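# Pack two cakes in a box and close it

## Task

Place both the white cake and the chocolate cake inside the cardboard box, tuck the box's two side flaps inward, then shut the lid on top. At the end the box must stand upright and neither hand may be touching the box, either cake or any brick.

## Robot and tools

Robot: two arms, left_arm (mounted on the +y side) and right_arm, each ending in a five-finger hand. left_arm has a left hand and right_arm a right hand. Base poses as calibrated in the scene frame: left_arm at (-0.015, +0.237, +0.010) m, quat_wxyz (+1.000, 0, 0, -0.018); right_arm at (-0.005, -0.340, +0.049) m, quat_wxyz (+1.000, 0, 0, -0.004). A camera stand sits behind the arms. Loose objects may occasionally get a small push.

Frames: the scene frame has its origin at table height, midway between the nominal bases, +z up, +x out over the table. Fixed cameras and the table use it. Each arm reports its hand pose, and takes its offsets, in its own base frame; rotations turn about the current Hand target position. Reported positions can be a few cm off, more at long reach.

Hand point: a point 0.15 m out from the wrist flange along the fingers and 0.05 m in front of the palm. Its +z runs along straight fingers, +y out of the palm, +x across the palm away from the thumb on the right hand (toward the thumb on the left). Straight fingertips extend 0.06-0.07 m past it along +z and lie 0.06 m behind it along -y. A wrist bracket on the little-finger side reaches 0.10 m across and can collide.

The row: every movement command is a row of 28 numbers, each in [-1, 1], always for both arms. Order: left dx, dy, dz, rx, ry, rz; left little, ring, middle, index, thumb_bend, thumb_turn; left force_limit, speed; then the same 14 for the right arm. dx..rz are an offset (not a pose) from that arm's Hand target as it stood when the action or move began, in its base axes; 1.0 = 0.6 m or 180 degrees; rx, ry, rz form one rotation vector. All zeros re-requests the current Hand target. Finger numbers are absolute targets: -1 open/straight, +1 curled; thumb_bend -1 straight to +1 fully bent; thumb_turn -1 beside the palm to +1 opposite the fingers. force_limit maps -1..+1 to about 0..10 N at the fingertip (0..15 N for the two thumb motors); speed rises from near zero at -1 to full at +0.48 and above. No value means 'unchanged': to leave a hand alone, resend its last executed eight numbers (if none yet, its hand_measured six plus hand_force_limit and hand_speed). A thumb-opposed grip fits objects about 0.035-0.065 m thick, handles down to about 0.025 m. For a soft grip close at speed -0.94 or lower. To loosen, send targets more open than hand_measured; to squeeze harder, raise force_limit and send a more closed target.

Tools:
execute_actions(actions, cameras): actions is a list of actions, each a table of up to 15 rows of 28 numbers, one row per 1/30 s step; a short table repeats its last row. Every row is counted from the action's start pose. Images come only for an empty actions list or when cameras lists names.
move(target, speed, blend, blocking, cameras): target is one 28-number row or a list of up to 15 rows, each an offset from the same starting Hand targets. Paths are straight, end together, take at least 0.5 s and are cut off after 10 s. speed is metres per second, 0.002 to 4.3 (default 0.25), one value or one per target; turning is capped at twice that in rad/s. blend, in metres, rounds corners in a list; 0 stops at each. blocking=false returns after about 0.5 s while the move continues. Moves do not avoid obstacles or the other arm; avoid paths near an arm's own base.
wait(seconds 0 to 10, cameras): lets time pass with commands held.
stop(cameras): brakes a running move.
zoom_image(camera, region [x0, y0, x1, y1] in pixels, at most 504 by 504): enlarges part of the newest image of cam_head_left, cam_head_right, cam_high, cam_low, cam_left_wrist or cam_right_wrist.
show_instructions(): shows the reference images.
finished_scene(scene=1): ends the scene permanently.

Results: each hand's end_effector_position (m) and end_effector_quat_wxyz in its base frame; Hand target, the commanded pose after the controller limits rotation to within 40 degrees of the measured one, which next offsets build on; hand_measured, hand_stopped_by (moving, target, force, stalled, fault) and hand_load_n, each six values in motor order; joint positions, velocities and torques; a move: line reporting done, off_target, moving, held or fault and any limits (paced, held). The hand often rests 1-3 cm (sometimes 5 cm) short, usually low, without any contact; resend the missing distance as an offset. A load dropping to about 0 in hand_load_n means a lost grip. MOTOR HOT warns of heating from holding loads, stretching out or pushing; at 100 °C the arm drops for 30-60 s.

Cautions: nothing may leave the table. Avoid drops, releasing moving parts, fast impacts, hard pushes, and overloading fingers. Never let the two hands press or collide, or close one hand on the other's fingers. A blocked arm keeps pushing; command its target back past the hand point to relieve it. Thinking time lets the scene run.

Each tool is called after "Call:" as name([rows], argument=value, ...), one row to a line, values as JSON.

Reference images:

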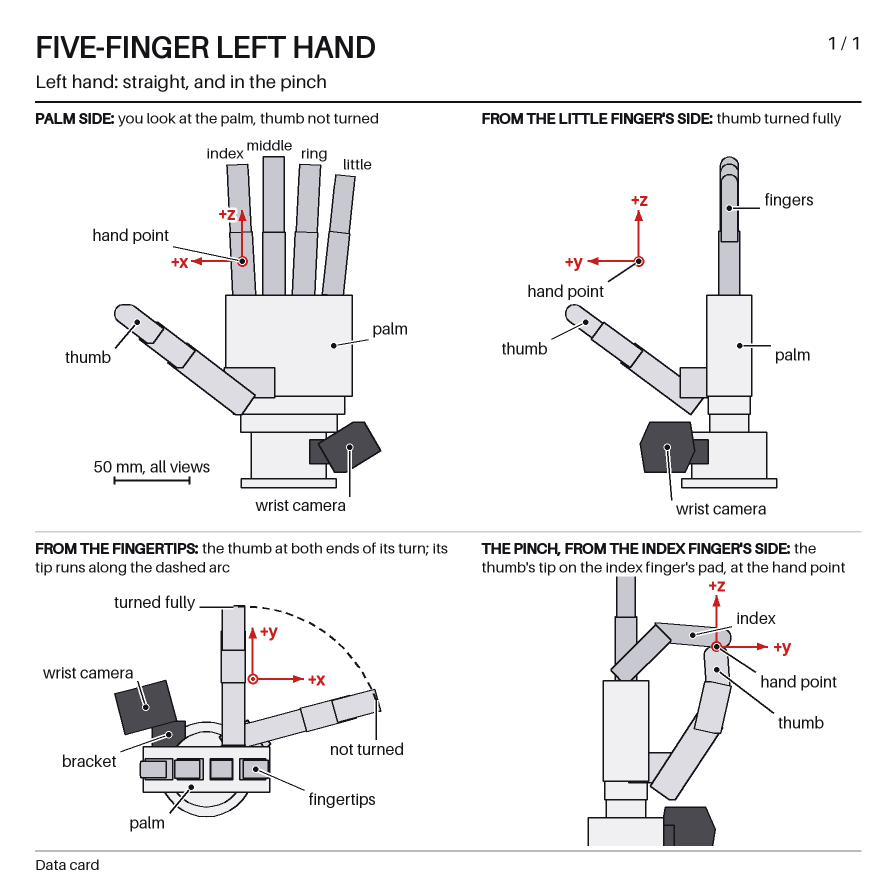

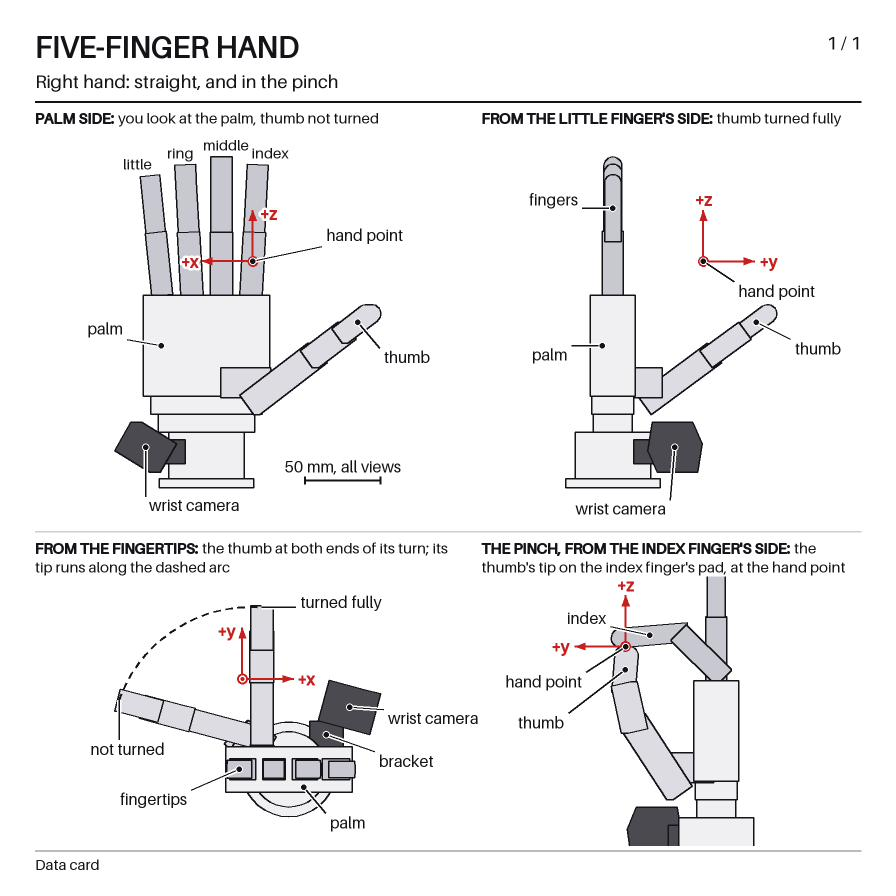

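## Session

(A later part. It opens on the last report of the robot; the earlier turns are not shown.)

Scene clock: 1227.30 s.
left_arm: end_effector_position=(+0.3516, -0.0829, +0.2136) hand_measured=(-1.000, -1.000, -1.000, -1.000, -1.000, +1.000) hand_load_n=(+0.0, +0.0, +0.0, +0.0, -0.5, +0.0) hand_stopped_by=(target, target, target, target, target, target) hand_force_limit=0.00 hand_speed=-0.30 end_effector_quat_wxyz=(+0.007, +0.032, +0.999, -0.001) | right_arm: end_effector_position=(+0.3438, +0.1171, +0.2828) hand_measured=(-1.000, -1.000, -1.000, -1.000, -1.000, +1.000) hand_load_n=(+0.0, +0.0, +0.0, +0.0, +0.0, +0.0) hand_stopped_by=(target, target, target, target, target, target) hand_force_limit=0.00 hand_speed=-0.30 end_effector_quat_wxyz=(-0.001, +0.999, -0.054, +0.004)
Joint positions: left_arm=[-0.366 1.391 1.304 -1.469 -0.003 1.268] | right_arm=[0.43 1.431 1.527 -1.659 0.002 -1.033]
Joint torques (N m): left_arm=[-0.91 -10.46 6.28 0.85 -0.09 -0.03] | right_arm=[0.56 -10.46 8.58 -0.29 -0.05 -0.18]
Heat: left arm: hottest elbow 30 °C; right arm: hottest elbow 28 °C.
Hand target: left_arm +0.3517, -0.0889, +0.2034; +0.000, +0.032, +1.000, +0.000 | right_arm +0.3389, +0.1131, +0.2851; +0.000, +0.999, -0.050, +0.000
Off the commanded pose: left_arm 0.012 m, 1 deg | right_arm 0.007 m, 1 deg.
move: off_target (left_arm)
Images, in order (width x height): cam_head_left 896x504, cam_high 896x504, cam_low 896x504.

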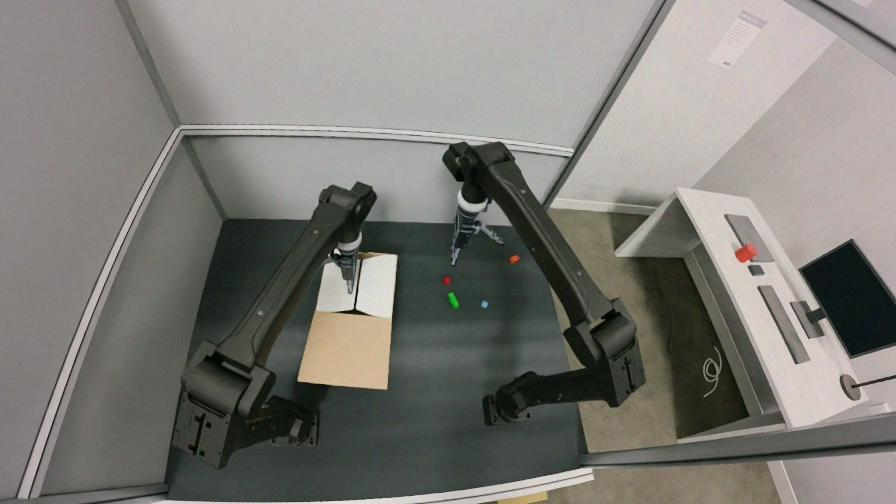

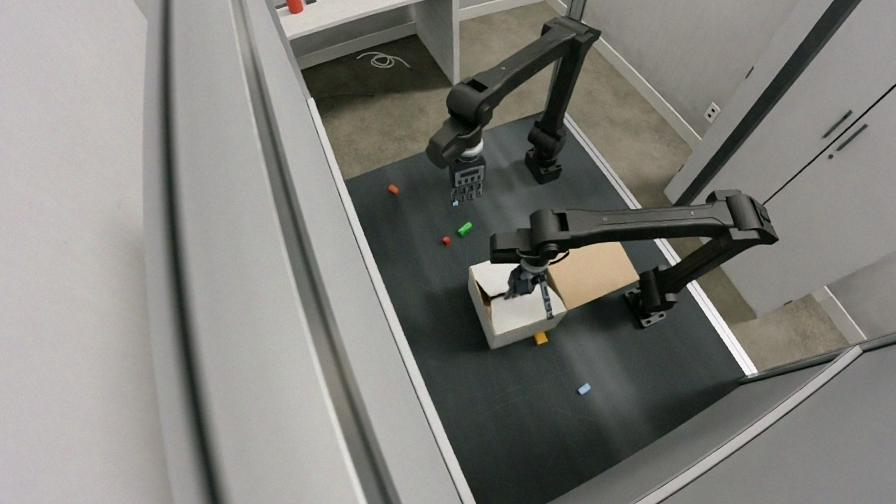

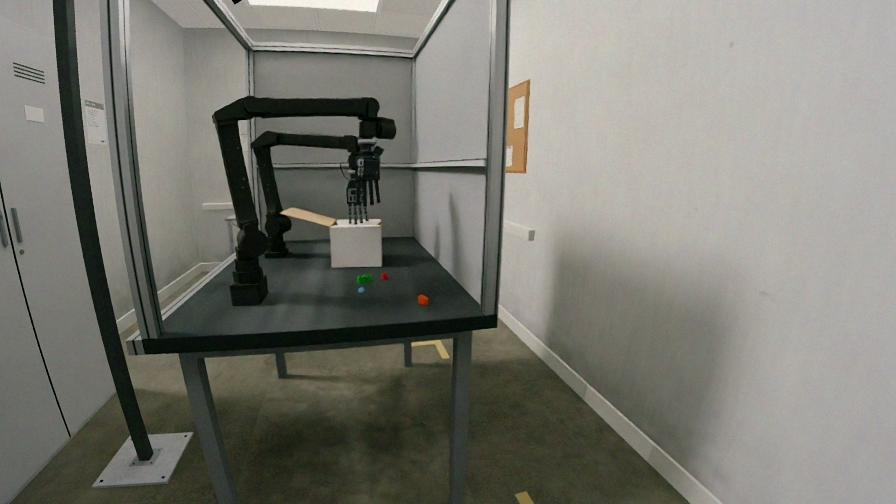

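Call:
move([
  [0.0,0.02,0.2,0,0,0,-1,-1,-1,-1,-1,1,0,-0.3, 0,0,0,0,0,0.0,-1,-1,-1,-1,-1,1,0,-0.3],
  [-0.02,0.3,0.2,0,0,0,-1,-1,-1,-1,-1,1,0,-0.3, 0,0,0,0,0,0.0,-1,-1,-1,-1,-1,1,0,-0.3],
  [-0.08,0.33,0.18,0,0,0.5,-1,-1,-1,-1,-1,1,0,-0.3, 0,0,0,0,0,0.0,-1,-1,-1,-1,-1,1,0,-0.3],
], speed=[0.1,0.2,0.2], cameras=["all"])

Call:
zoom_image(camera="cam_head_left", region=[230, 230, 430, 430])

Call:
zoom_image(camera="cam_low", region=[260, 160, 440, 300])

Call:
zoom_image(camera="cam_high", region=[430, 190, 660, 430])

Scene clock: 1344.77 s.
left_arm: end_effector_position=(+0.2994, +0.1052, +0.3033) hand_measured=(-1.000, -1.000, -1.000, -1.000, -1.000, +1.000) hand_load_n=(+0.0, +0.0, +0.0, +0.5, -0.5, +0.0) hand_stopped_by=(target, target, target, target, target, target) hand_force_limit=0.00 hand_speed=-0.30 end_effector_quat_wxyz=(+0.014, -0.675, +0.737, -0.004) | right_arm: end_effector_position=(+0.3438, +0.1171, +0.2828) hand_measured=(-1.000, -1.000, -1.000, -1.000, -1.000, +1.000) hand_load_n=(+0.0, +0.0, +0.0, +0.0, +0.0, +0.0) hand_stopped_by=(target, target, target, target, target, target) hand_force_limit=0.00 hand_speed=-0.30 end_effector_quat_wxyz=(-0.001, +0.999, -0.054, +0.004)
Joint positions: left_arm=[0.346 1.336 1.49 -1.696 -0.003 0.434] | right_arm=[0.43 1.431 1.527 -1.659 0.002 -1.033]
Joint torques (N m): left_arm=[1.14 -9.99 9.13 -0.24 0.02 -0.11] | right_arm=[0.38 -10.58 8.62 -0.34 -0.06 -0.18]
Heat: left arm: hottest elbow 28 °C; right arm: hottest elbow 27 °C.
Hand target: left_arm +0.3038, +0.1092, +0.3113; +0.000, -0.685, +0.729, +0.000 | right_arm +0.3389, +0.1131, +0.2851; +0.000, +0.999, -0.050, +0.000
Off the commanded pose: left_arm 0.010 m, 2 deg | right_arm 0.007 m, 1 deg.
joint sent to its limit (left arm) — joint 4 (wrist pitch), lower limit. The joint targets still meet the commanded pose.
move: done

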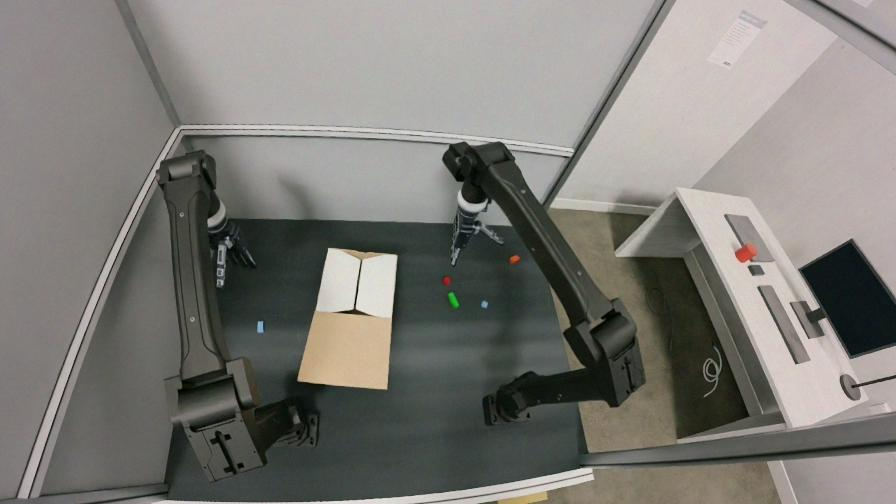

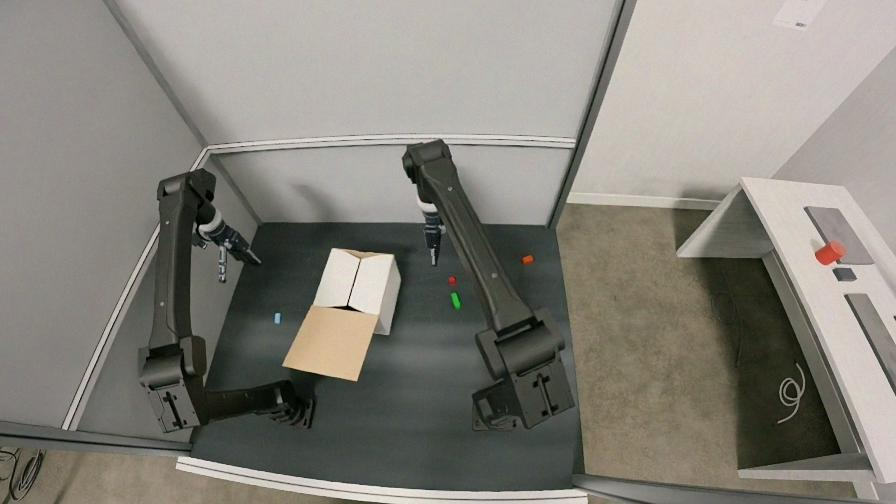

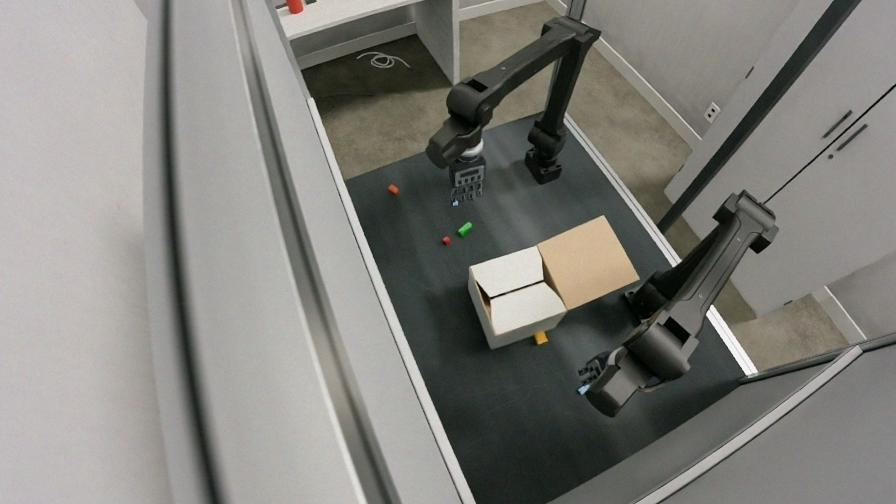

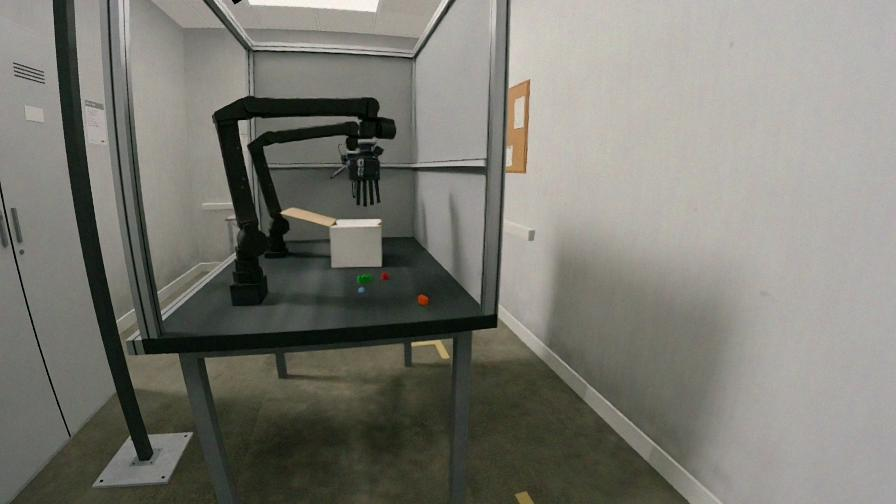

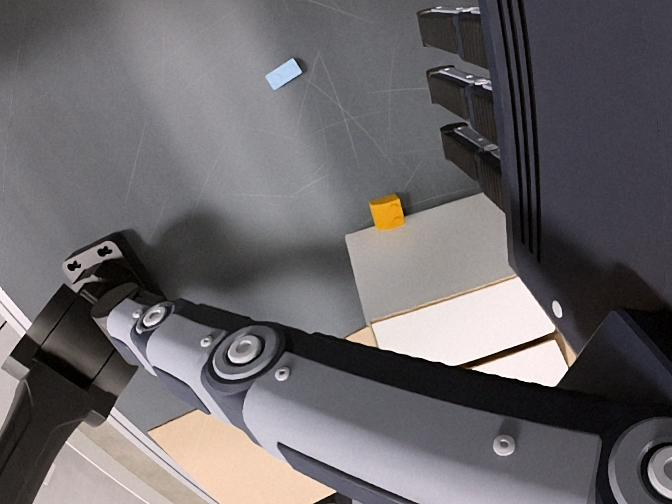

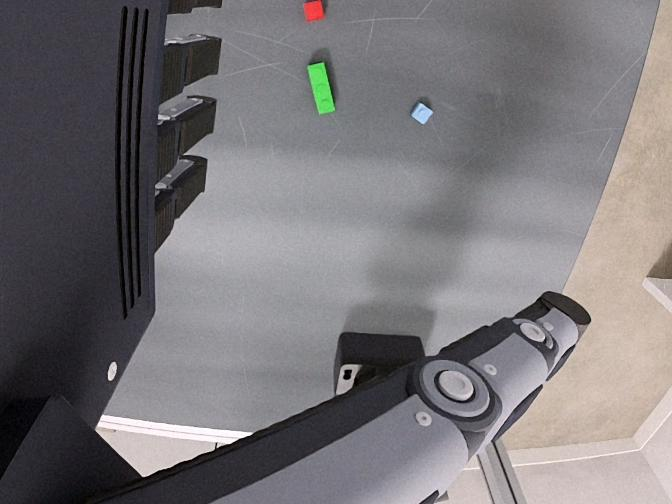

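Scaled by 2.520.

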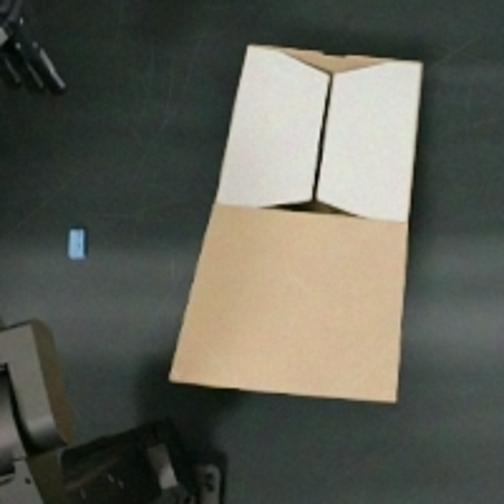

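Scaled by 2.800.

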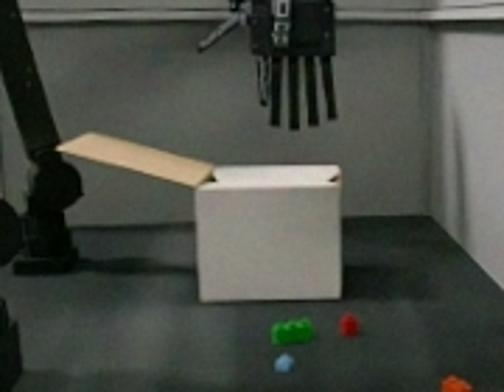

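Scaled by 2.100.

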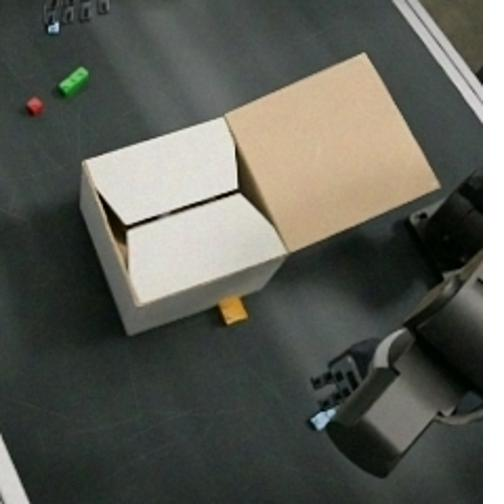

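Call:
move([
  [-0.023,-0.02,-0.102,0,0,0.4867,0.1,0.1,0.1,0.1,-1,-1,0,-0.3, 0,0,0,0,0,0.0,-1,-1,-1,-1,-1,1,0,-0.3],
  [-0.15,-0.03,-0.2,0,0,0.4867,0.1,0.1,0.1,0.1,-1,-1,0,-0.3, 0,0,0,0,0,0.0,-1,-1,-1,-1,-1,1,0,-0.3],
], speed=[0.15,0.12], cameras=["all"])

Call:
zoom_image(camera="cam_head_left", region=[230, 230, 430, 430])

Call:
zoom_image(camera="cam_low", region=[220, 140, 420, 300])

Call:
zoom_image(camera="cam_high", region=[430, 190, 720, 430])

Scene clock: 1365.30 s.
left_arm: end_effector_position=(+0.2156, +0.0890, +0.1928) hand_measured=(+0.100, +0.100, +0.100, +0.100, -1.000, -1.000) hand_load_n=(+0.0, +0.0, +0.0, +0.0, +0.0, +0.0) hand_stopped_by=(target, target, target, target, target, target) hand_force_limit=0.00 hand_speed=-0.30 end_effector_quat_wxyz=(+0.004, +0.999, -0.052, -0.005) | right_arm: end_effector_position=(+0.3438, +0.1171, +0.2828) hand_measured=(-1.000, -1.000, -1.000, -1.000, -1.000, +1.000) hand_load_n=(+0.0, +0.0, +0.0, +0.0, +0.0, +0.0) hand_stopped_by=(target, target, target, target, target, target) hand_force_limit=0.00 hand_speed=-0.30 end_effector_quat_wxyz=(-0.001, +0.999, -0.054, +0.004)
Joint positions: left_arm=[0.673 0.977 0.92 -1.526 -0.001 -0.794] | right_arm=[0.43 1.431 1.527 -1.659 0.002 -1.033]
Joint torques (N m): left_arm=[0.79 -5.89 6.57 0.65 0.01 0.21] | right_arm=[0.44 -10.52 8.61 -0.28 -0.06 -0.16]
Heat: left arm: hottest elbow 28 °C; right arm: hottest elbow 27 °C.
Hand target: left_arm +0.2137, +0.0911, +0.1913; +0.000, +0.999, -0.052, +0.000 | right_arm +0.3389, +0.1131, +0.2851; +0.000, +0.999, -0.050, +0.000
Off the commanded pose: left_arm 0.003 m, 1 deg | right_arm 0.007 m, 1 deg.
move: done

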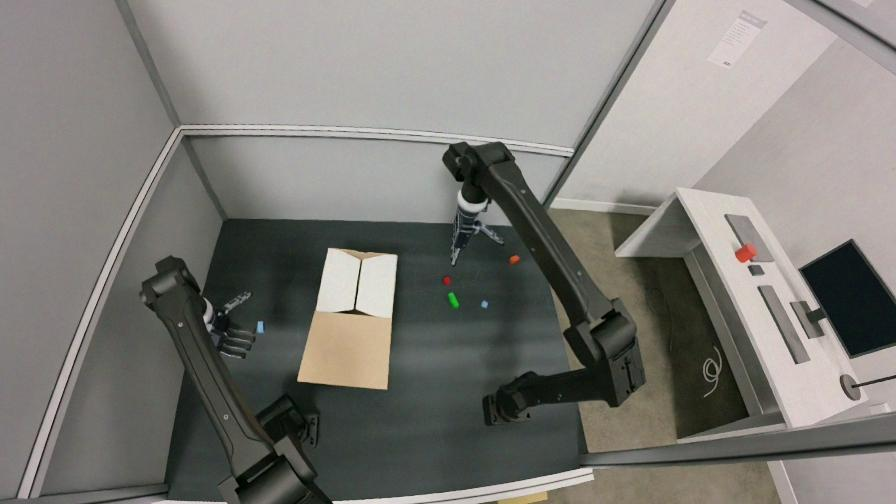

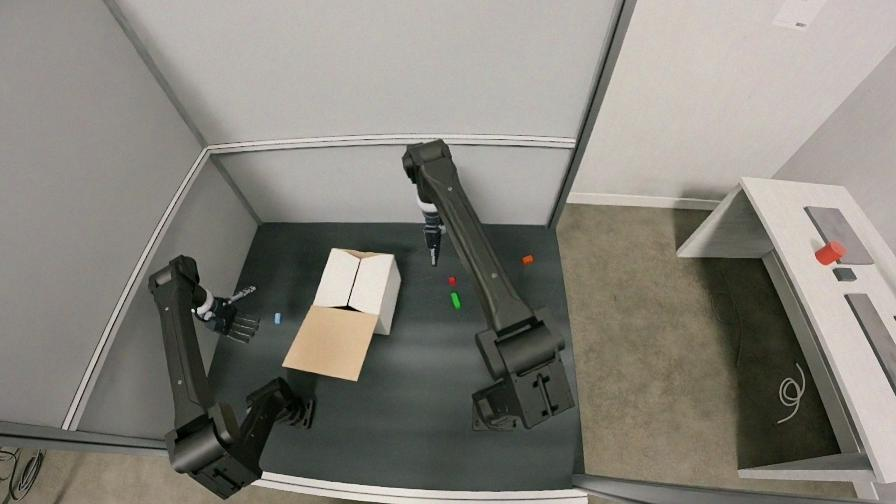

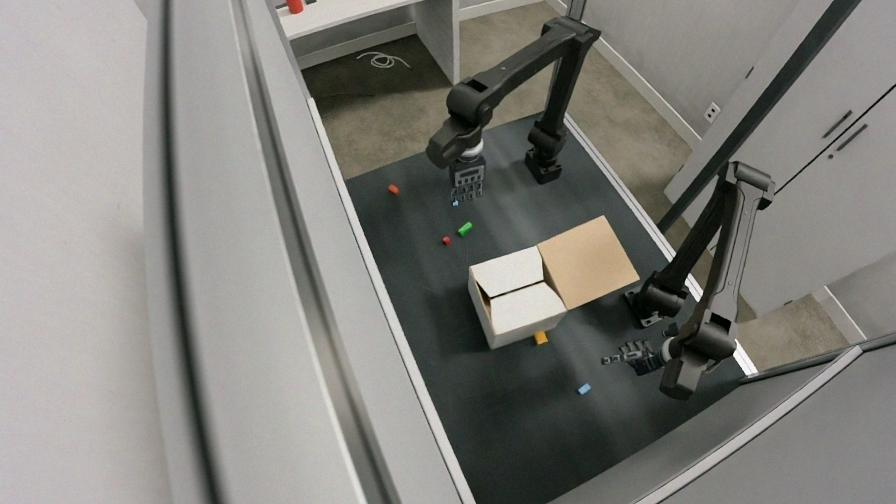

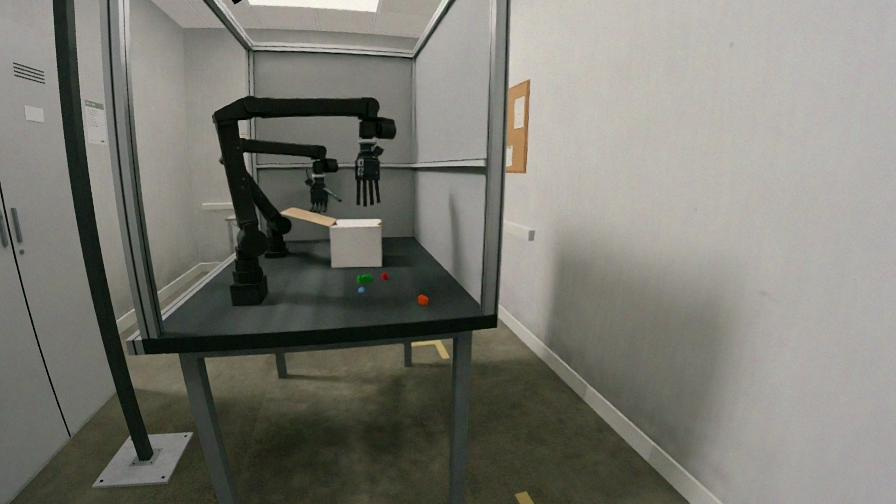

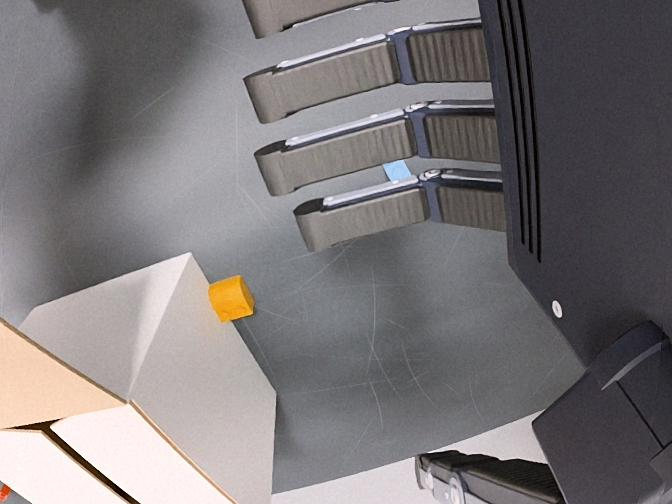

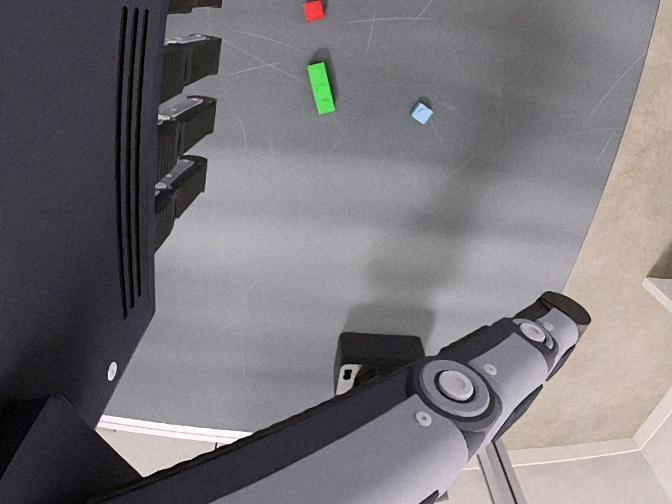

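Scaled by 2.520.

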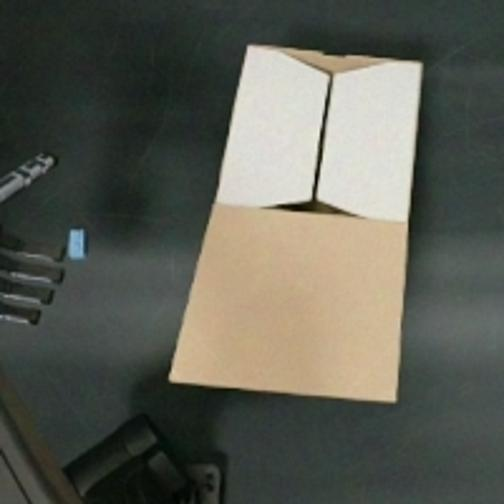

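Scaled by 2.520.

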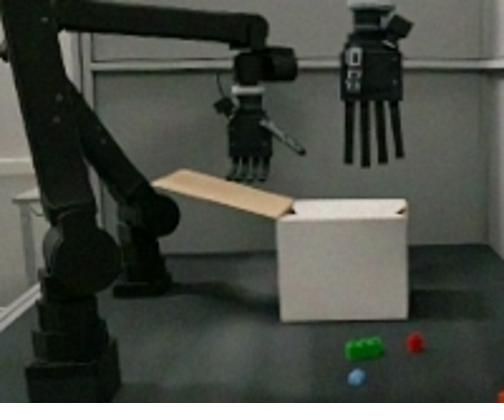

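Scaled by 1.738.

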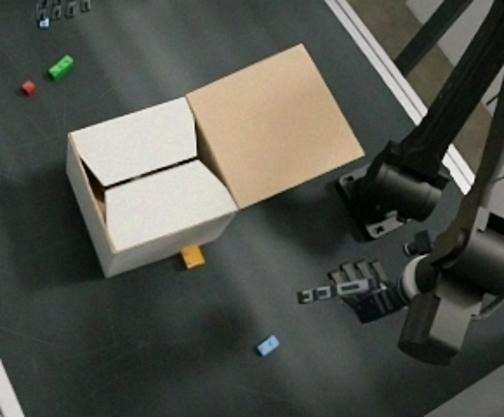

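Call:
move([
  [-0.103,-0.06,-0.032,0,0,0,0.1,0.1,0.1,0.1,-1,-1,0,-0.3, 0,0,0,0,0,0.0,-1,-1,-1,-1,-1,1,0,-0.3],
  [-0.103,-0.145,-0.035,0,0,0,0.1,0.1,0.1,0.1,-1,-1,0,-0.3, 0,0,0,0,0,0.0,-1,-1,-1,-1,-1,1,0,-0.3],
], speed=[0.1,0.08], cameras=["cam_head_left","cam_head_right","cam_high","cam_low","cam_left_wrist"])

Call:
zoom_image(camera="cam_head_left", region=[230, 230, 430, 430])

Call:
zoom_image(camera="cam_low", region=[220, 140, 420, 300])

Call:
zoom_image(camera="cam_high", region=[430, 190, 720, 430])

Scene clock: 1383.30 s.
left_arm: end_effector_position=(+0.1557, +0.0079, +0.1726) hand_measured=(+0.100, +0.100, +0.100, +0.100, -1.000, -1.000) hand_load_n=(+0.0, +0.0, +0.0, +0.0, +0.0, +0.0) hand_stopped_by=(target, target, target, target, target, target) hand_force_limit=0.00 hand_speed=-0.30 end_effector_quat_wxyz=(-0.001, +0.999, -0.053, +0.005) | right_arm: end_effector_position=(+0.3438, +0.1171, +0.2828) hand_measured=(-1.000, -1.000, -1.000, -1.000, -1.000, +1.000) hand_load_n=(-0.5, +0.0, +0.0, +0.0, +0.0, +0.0) hand_stopped_by=(target, target, target, target, target, target) hand_force_limit=0.00 hand_speed=-0.30 end_effector_quat_wxyz=(-0.001, +0.999, -0.054, +0.004)
Joint positions: left_arm=[0.503 0.664 0.725 -1.622 0.004 -0.963] | right_arm=[0.43 1.431 1.527 -1.659 0.002 -1.033]
Joint torques (N m): left_arm=[-1.61 -1.55 6.41 -0.21 -0.12 -0.07] | right_arm=[0.38 -10.46 8.7 -0.35 -0.06 -0.17]
Heat: left arm: hottest elbow 28 °C; right arm: hottest elbow 27 °C.
Hand target: left_arm +0.1519, +0.0041, +0.1704; +0.000, +0.999, -0.052, +0.000 | right_arm +0.3389, +0.1131, +0.2851; +0.000, +0.999, -0.050, +0.000
Off the commanded pose: left_arm 0.006 m, 1 deg | right_arm 0.007 m, 1 deg.
move: done
Images, in order (width x height): cam_head_left 896x504, cam_head_right 896x504, cam_high 896x504, cam_low 896x504, cam_left_wrist 672x504.

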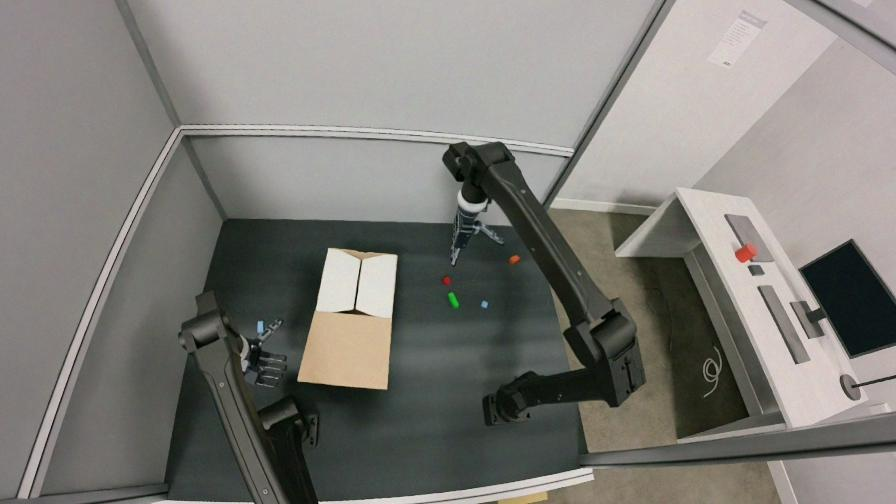

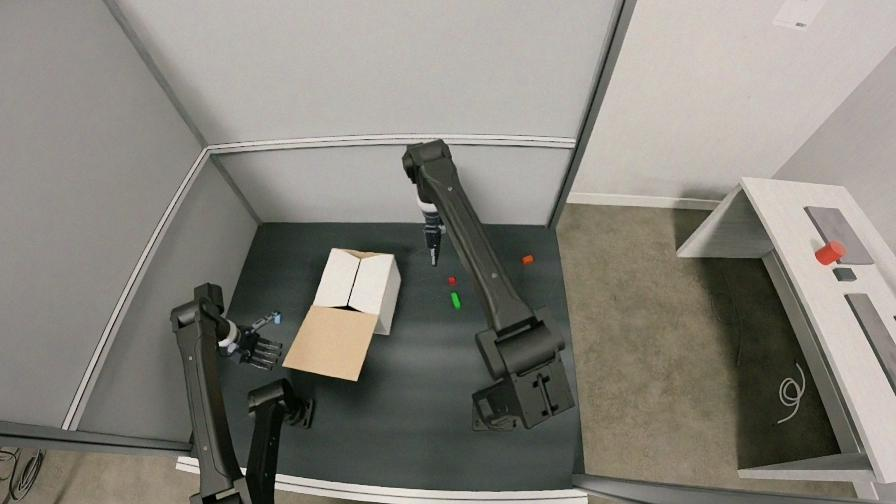

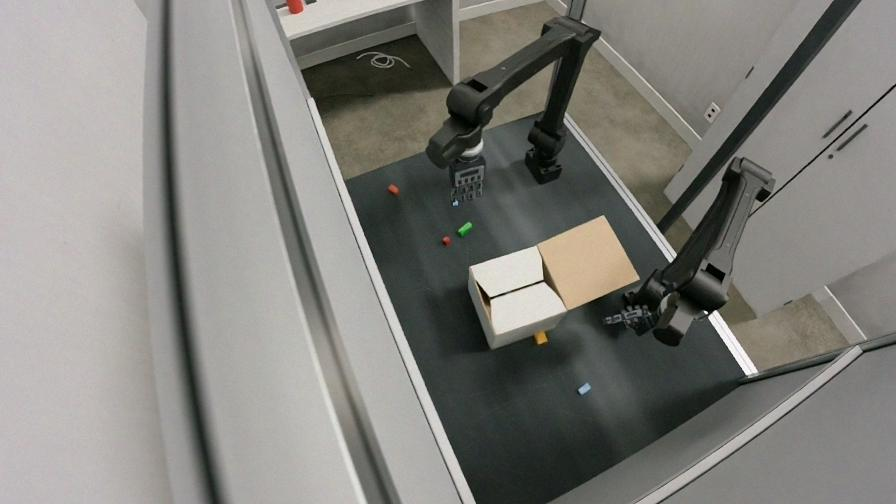

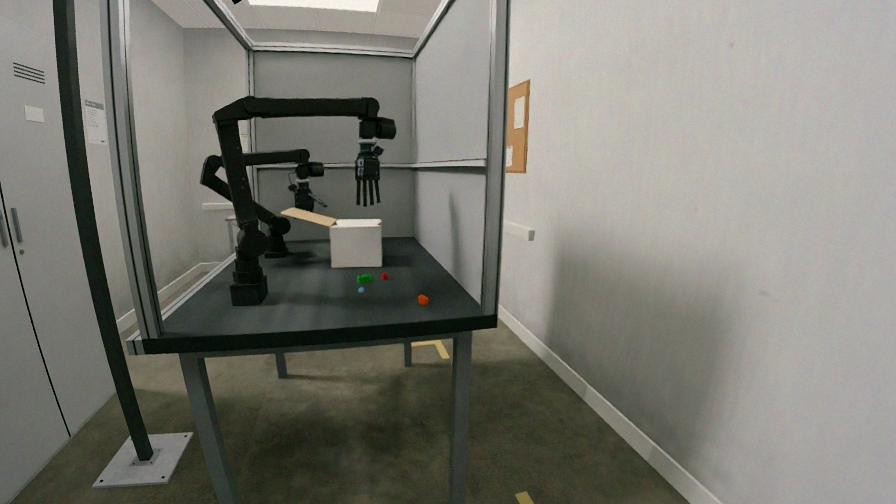

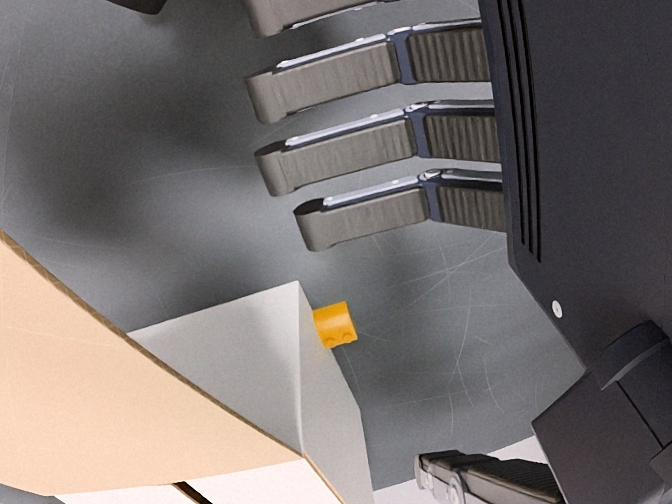

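Scaled by 2.520.

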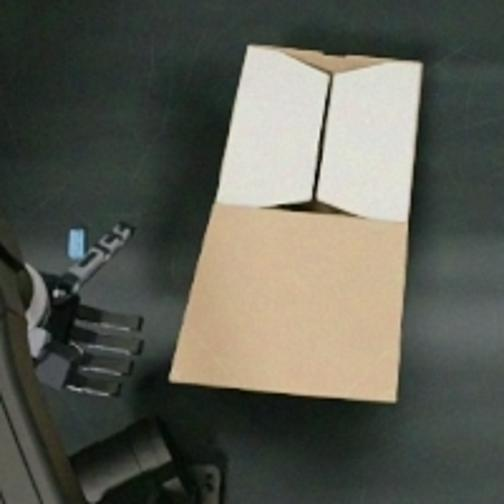

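Scaled by 2.520.

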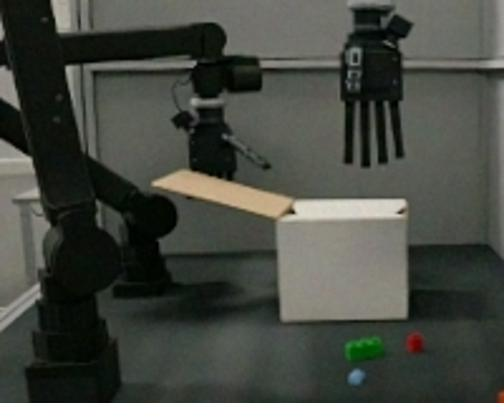

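Scaled by 1.738.

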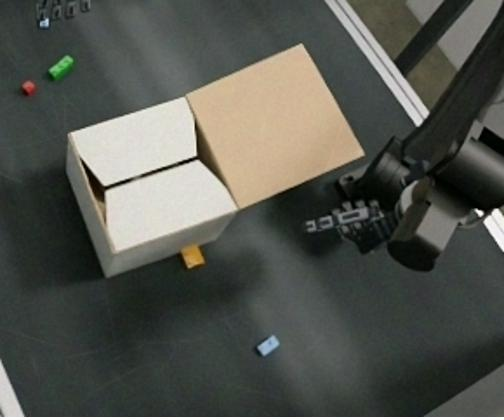

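Call:
move([
  [-0.004,0.0,-0.025,0,0,0,0.1,0.1,0.1,0.1,-1,-1,0,-0.3, 0,0,0,0,0,0.0,-1,-1,-1,-1,-1,1,0,-0.3],
  [-0.004,-0.14,-0.025,0,0,0,0.1,0.1,0.1,0.1,-1,-1,0,-0.3, 0,0,0,0,0,0.0,-1,-1,-1,-1,-1,1,0,-0.3],
], speed=[0.08,0.06], cameras=["cam_head_left","cam_head_right","cam_high","cam_low","cam_left_wrist"])

Call:
zoom_image(camera="cam_head_left", region=[230, 230, 430, 430])

Call:
zoom_image(camera="cam_low", region=[220, 140, 420, 300])

Call:
zoom_image(camera="cam_high", region=[430, 190, 720, 430])

Scene clock: 1404.20 s.
left_arm: end_effector_position=(+0.1533, -0.0791, +0.1575) hand_measured=(+0.100, +0.100, +0.100, +0.100, -1.000, -1.000) hand_load_n=(+0.0, +0.0, +0.0, +0.0, +0.0, +0.0) hand_stopped_by=(target, target, target, target, target, target) hand_force_limit=0.00 hand_speed=-0.30 end_effector_quat_wxyz=(+0.002, +0.999, -0.053, +0.005) | right_arm: end_effector_position=(+0.3438, +0.1171, +0.2828) hand_measured=(-1.000, -1.000, -1.000, -1.000, -1.000, +1.000) hand_load_n=(+0.0, +0.0, +0.0, +0.0, +0.0, +0.0) hand_stopped_by=(target, target, target, target, target, target) hand_force_limit=0.00 hand_speed=-0.30 end_effector_quat_wxyz=(-0.001, +0.999, -0.054, +0.004)
Joint positions: left_arm=[-0.115 0.595 0.663 -1.629 0.004 -1.58] | right_arm=[0.43 1.431 1.527 -1.659 0.002 -1.033]
Joint torques (N m): left_arm=[-0.62 0.03 6.54 -0.02 -0.13 -0.11] | right_arm=[0.38 -10.46 8.58 -0.34 -0.05 -0.18]
Heat: left arm: hottest elbow 28 °C; right arm: hottest elbow 27 °C.
Hand target: left_arm +0.1495, -0.0799, +0.1553; +0.000, +0.999, -0.052, +0.000 | right_arm +0.3389, +0.1131, +0.2851; +0.000, +0.999, -0.050, +0.000
Off the commanded pose: left_arm 0.004 m, 1 deg | right_arm 0.007 m, 1 deg.
move: done
Images, in order (width x height): cam_head_left 896x504, cam_head_right 896x504, cam_high 896x504, cam_low 896x504, cam_left_wrist 672x504.

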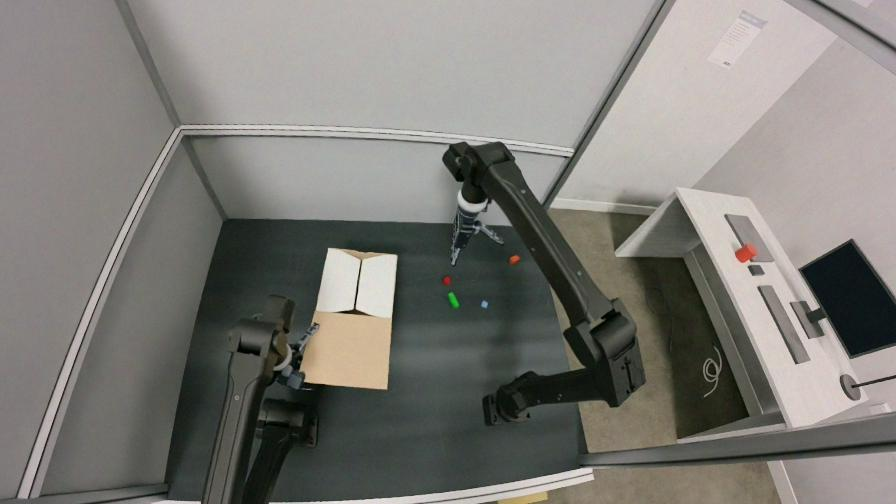

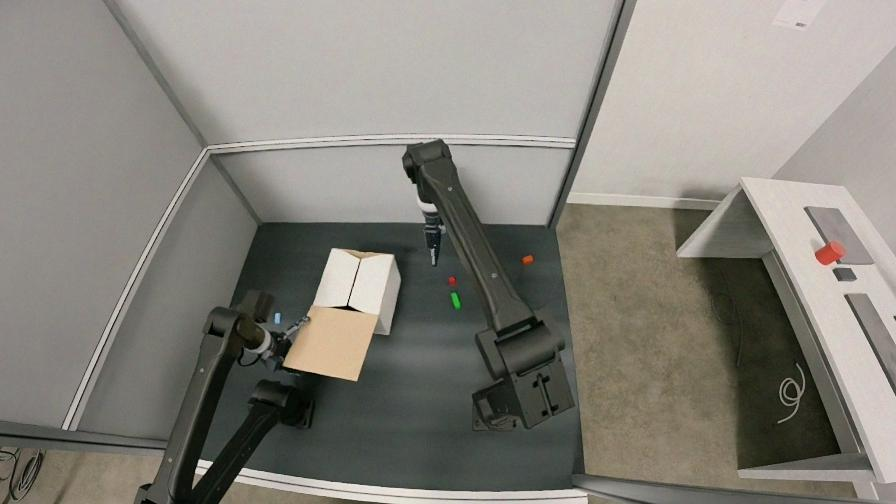

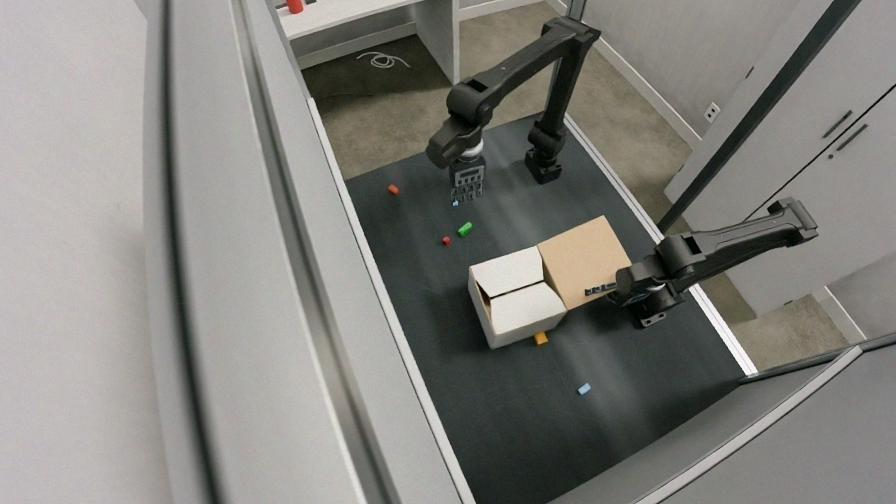

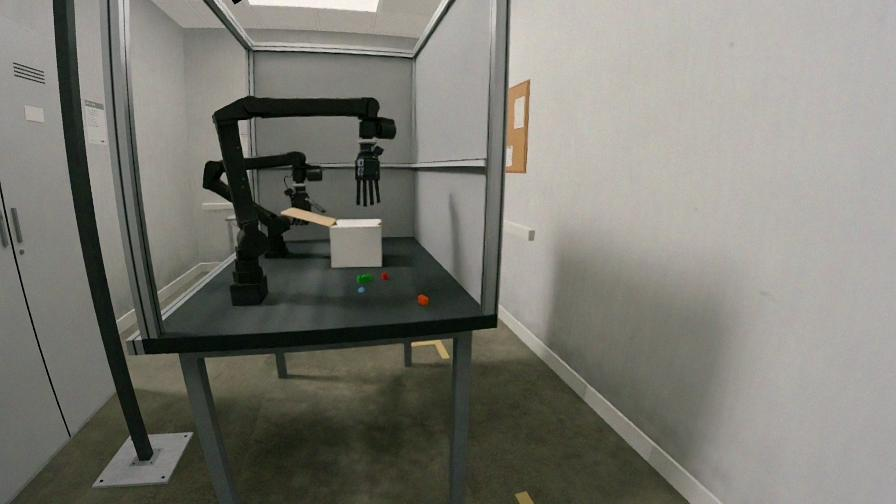

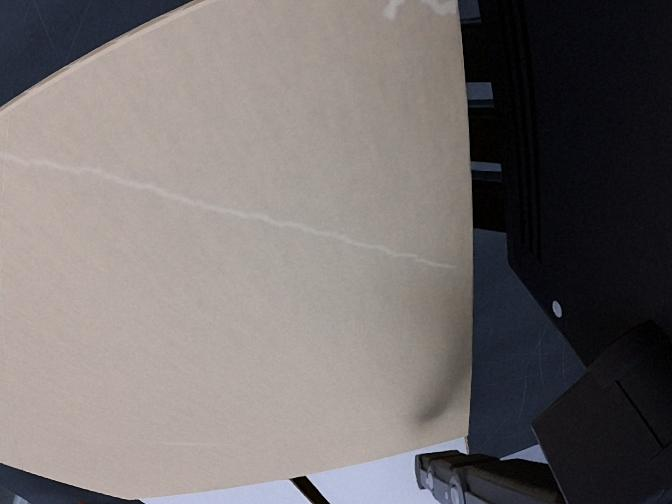

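Scaled by 2.520.

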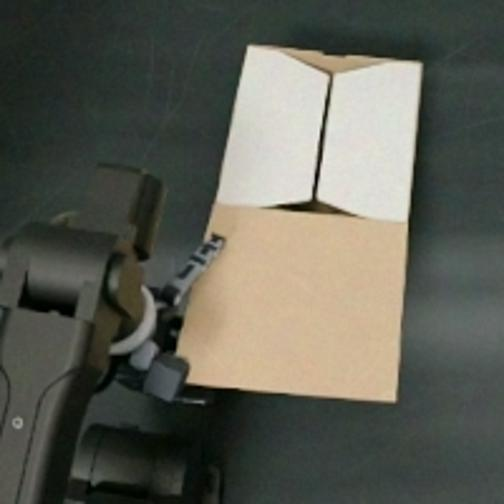

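Scaled by 2.520.

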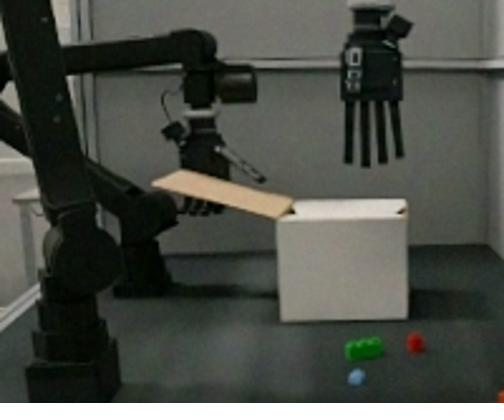

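Scaled by 1.738.

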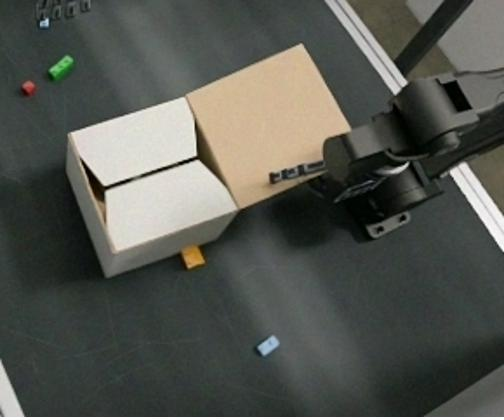

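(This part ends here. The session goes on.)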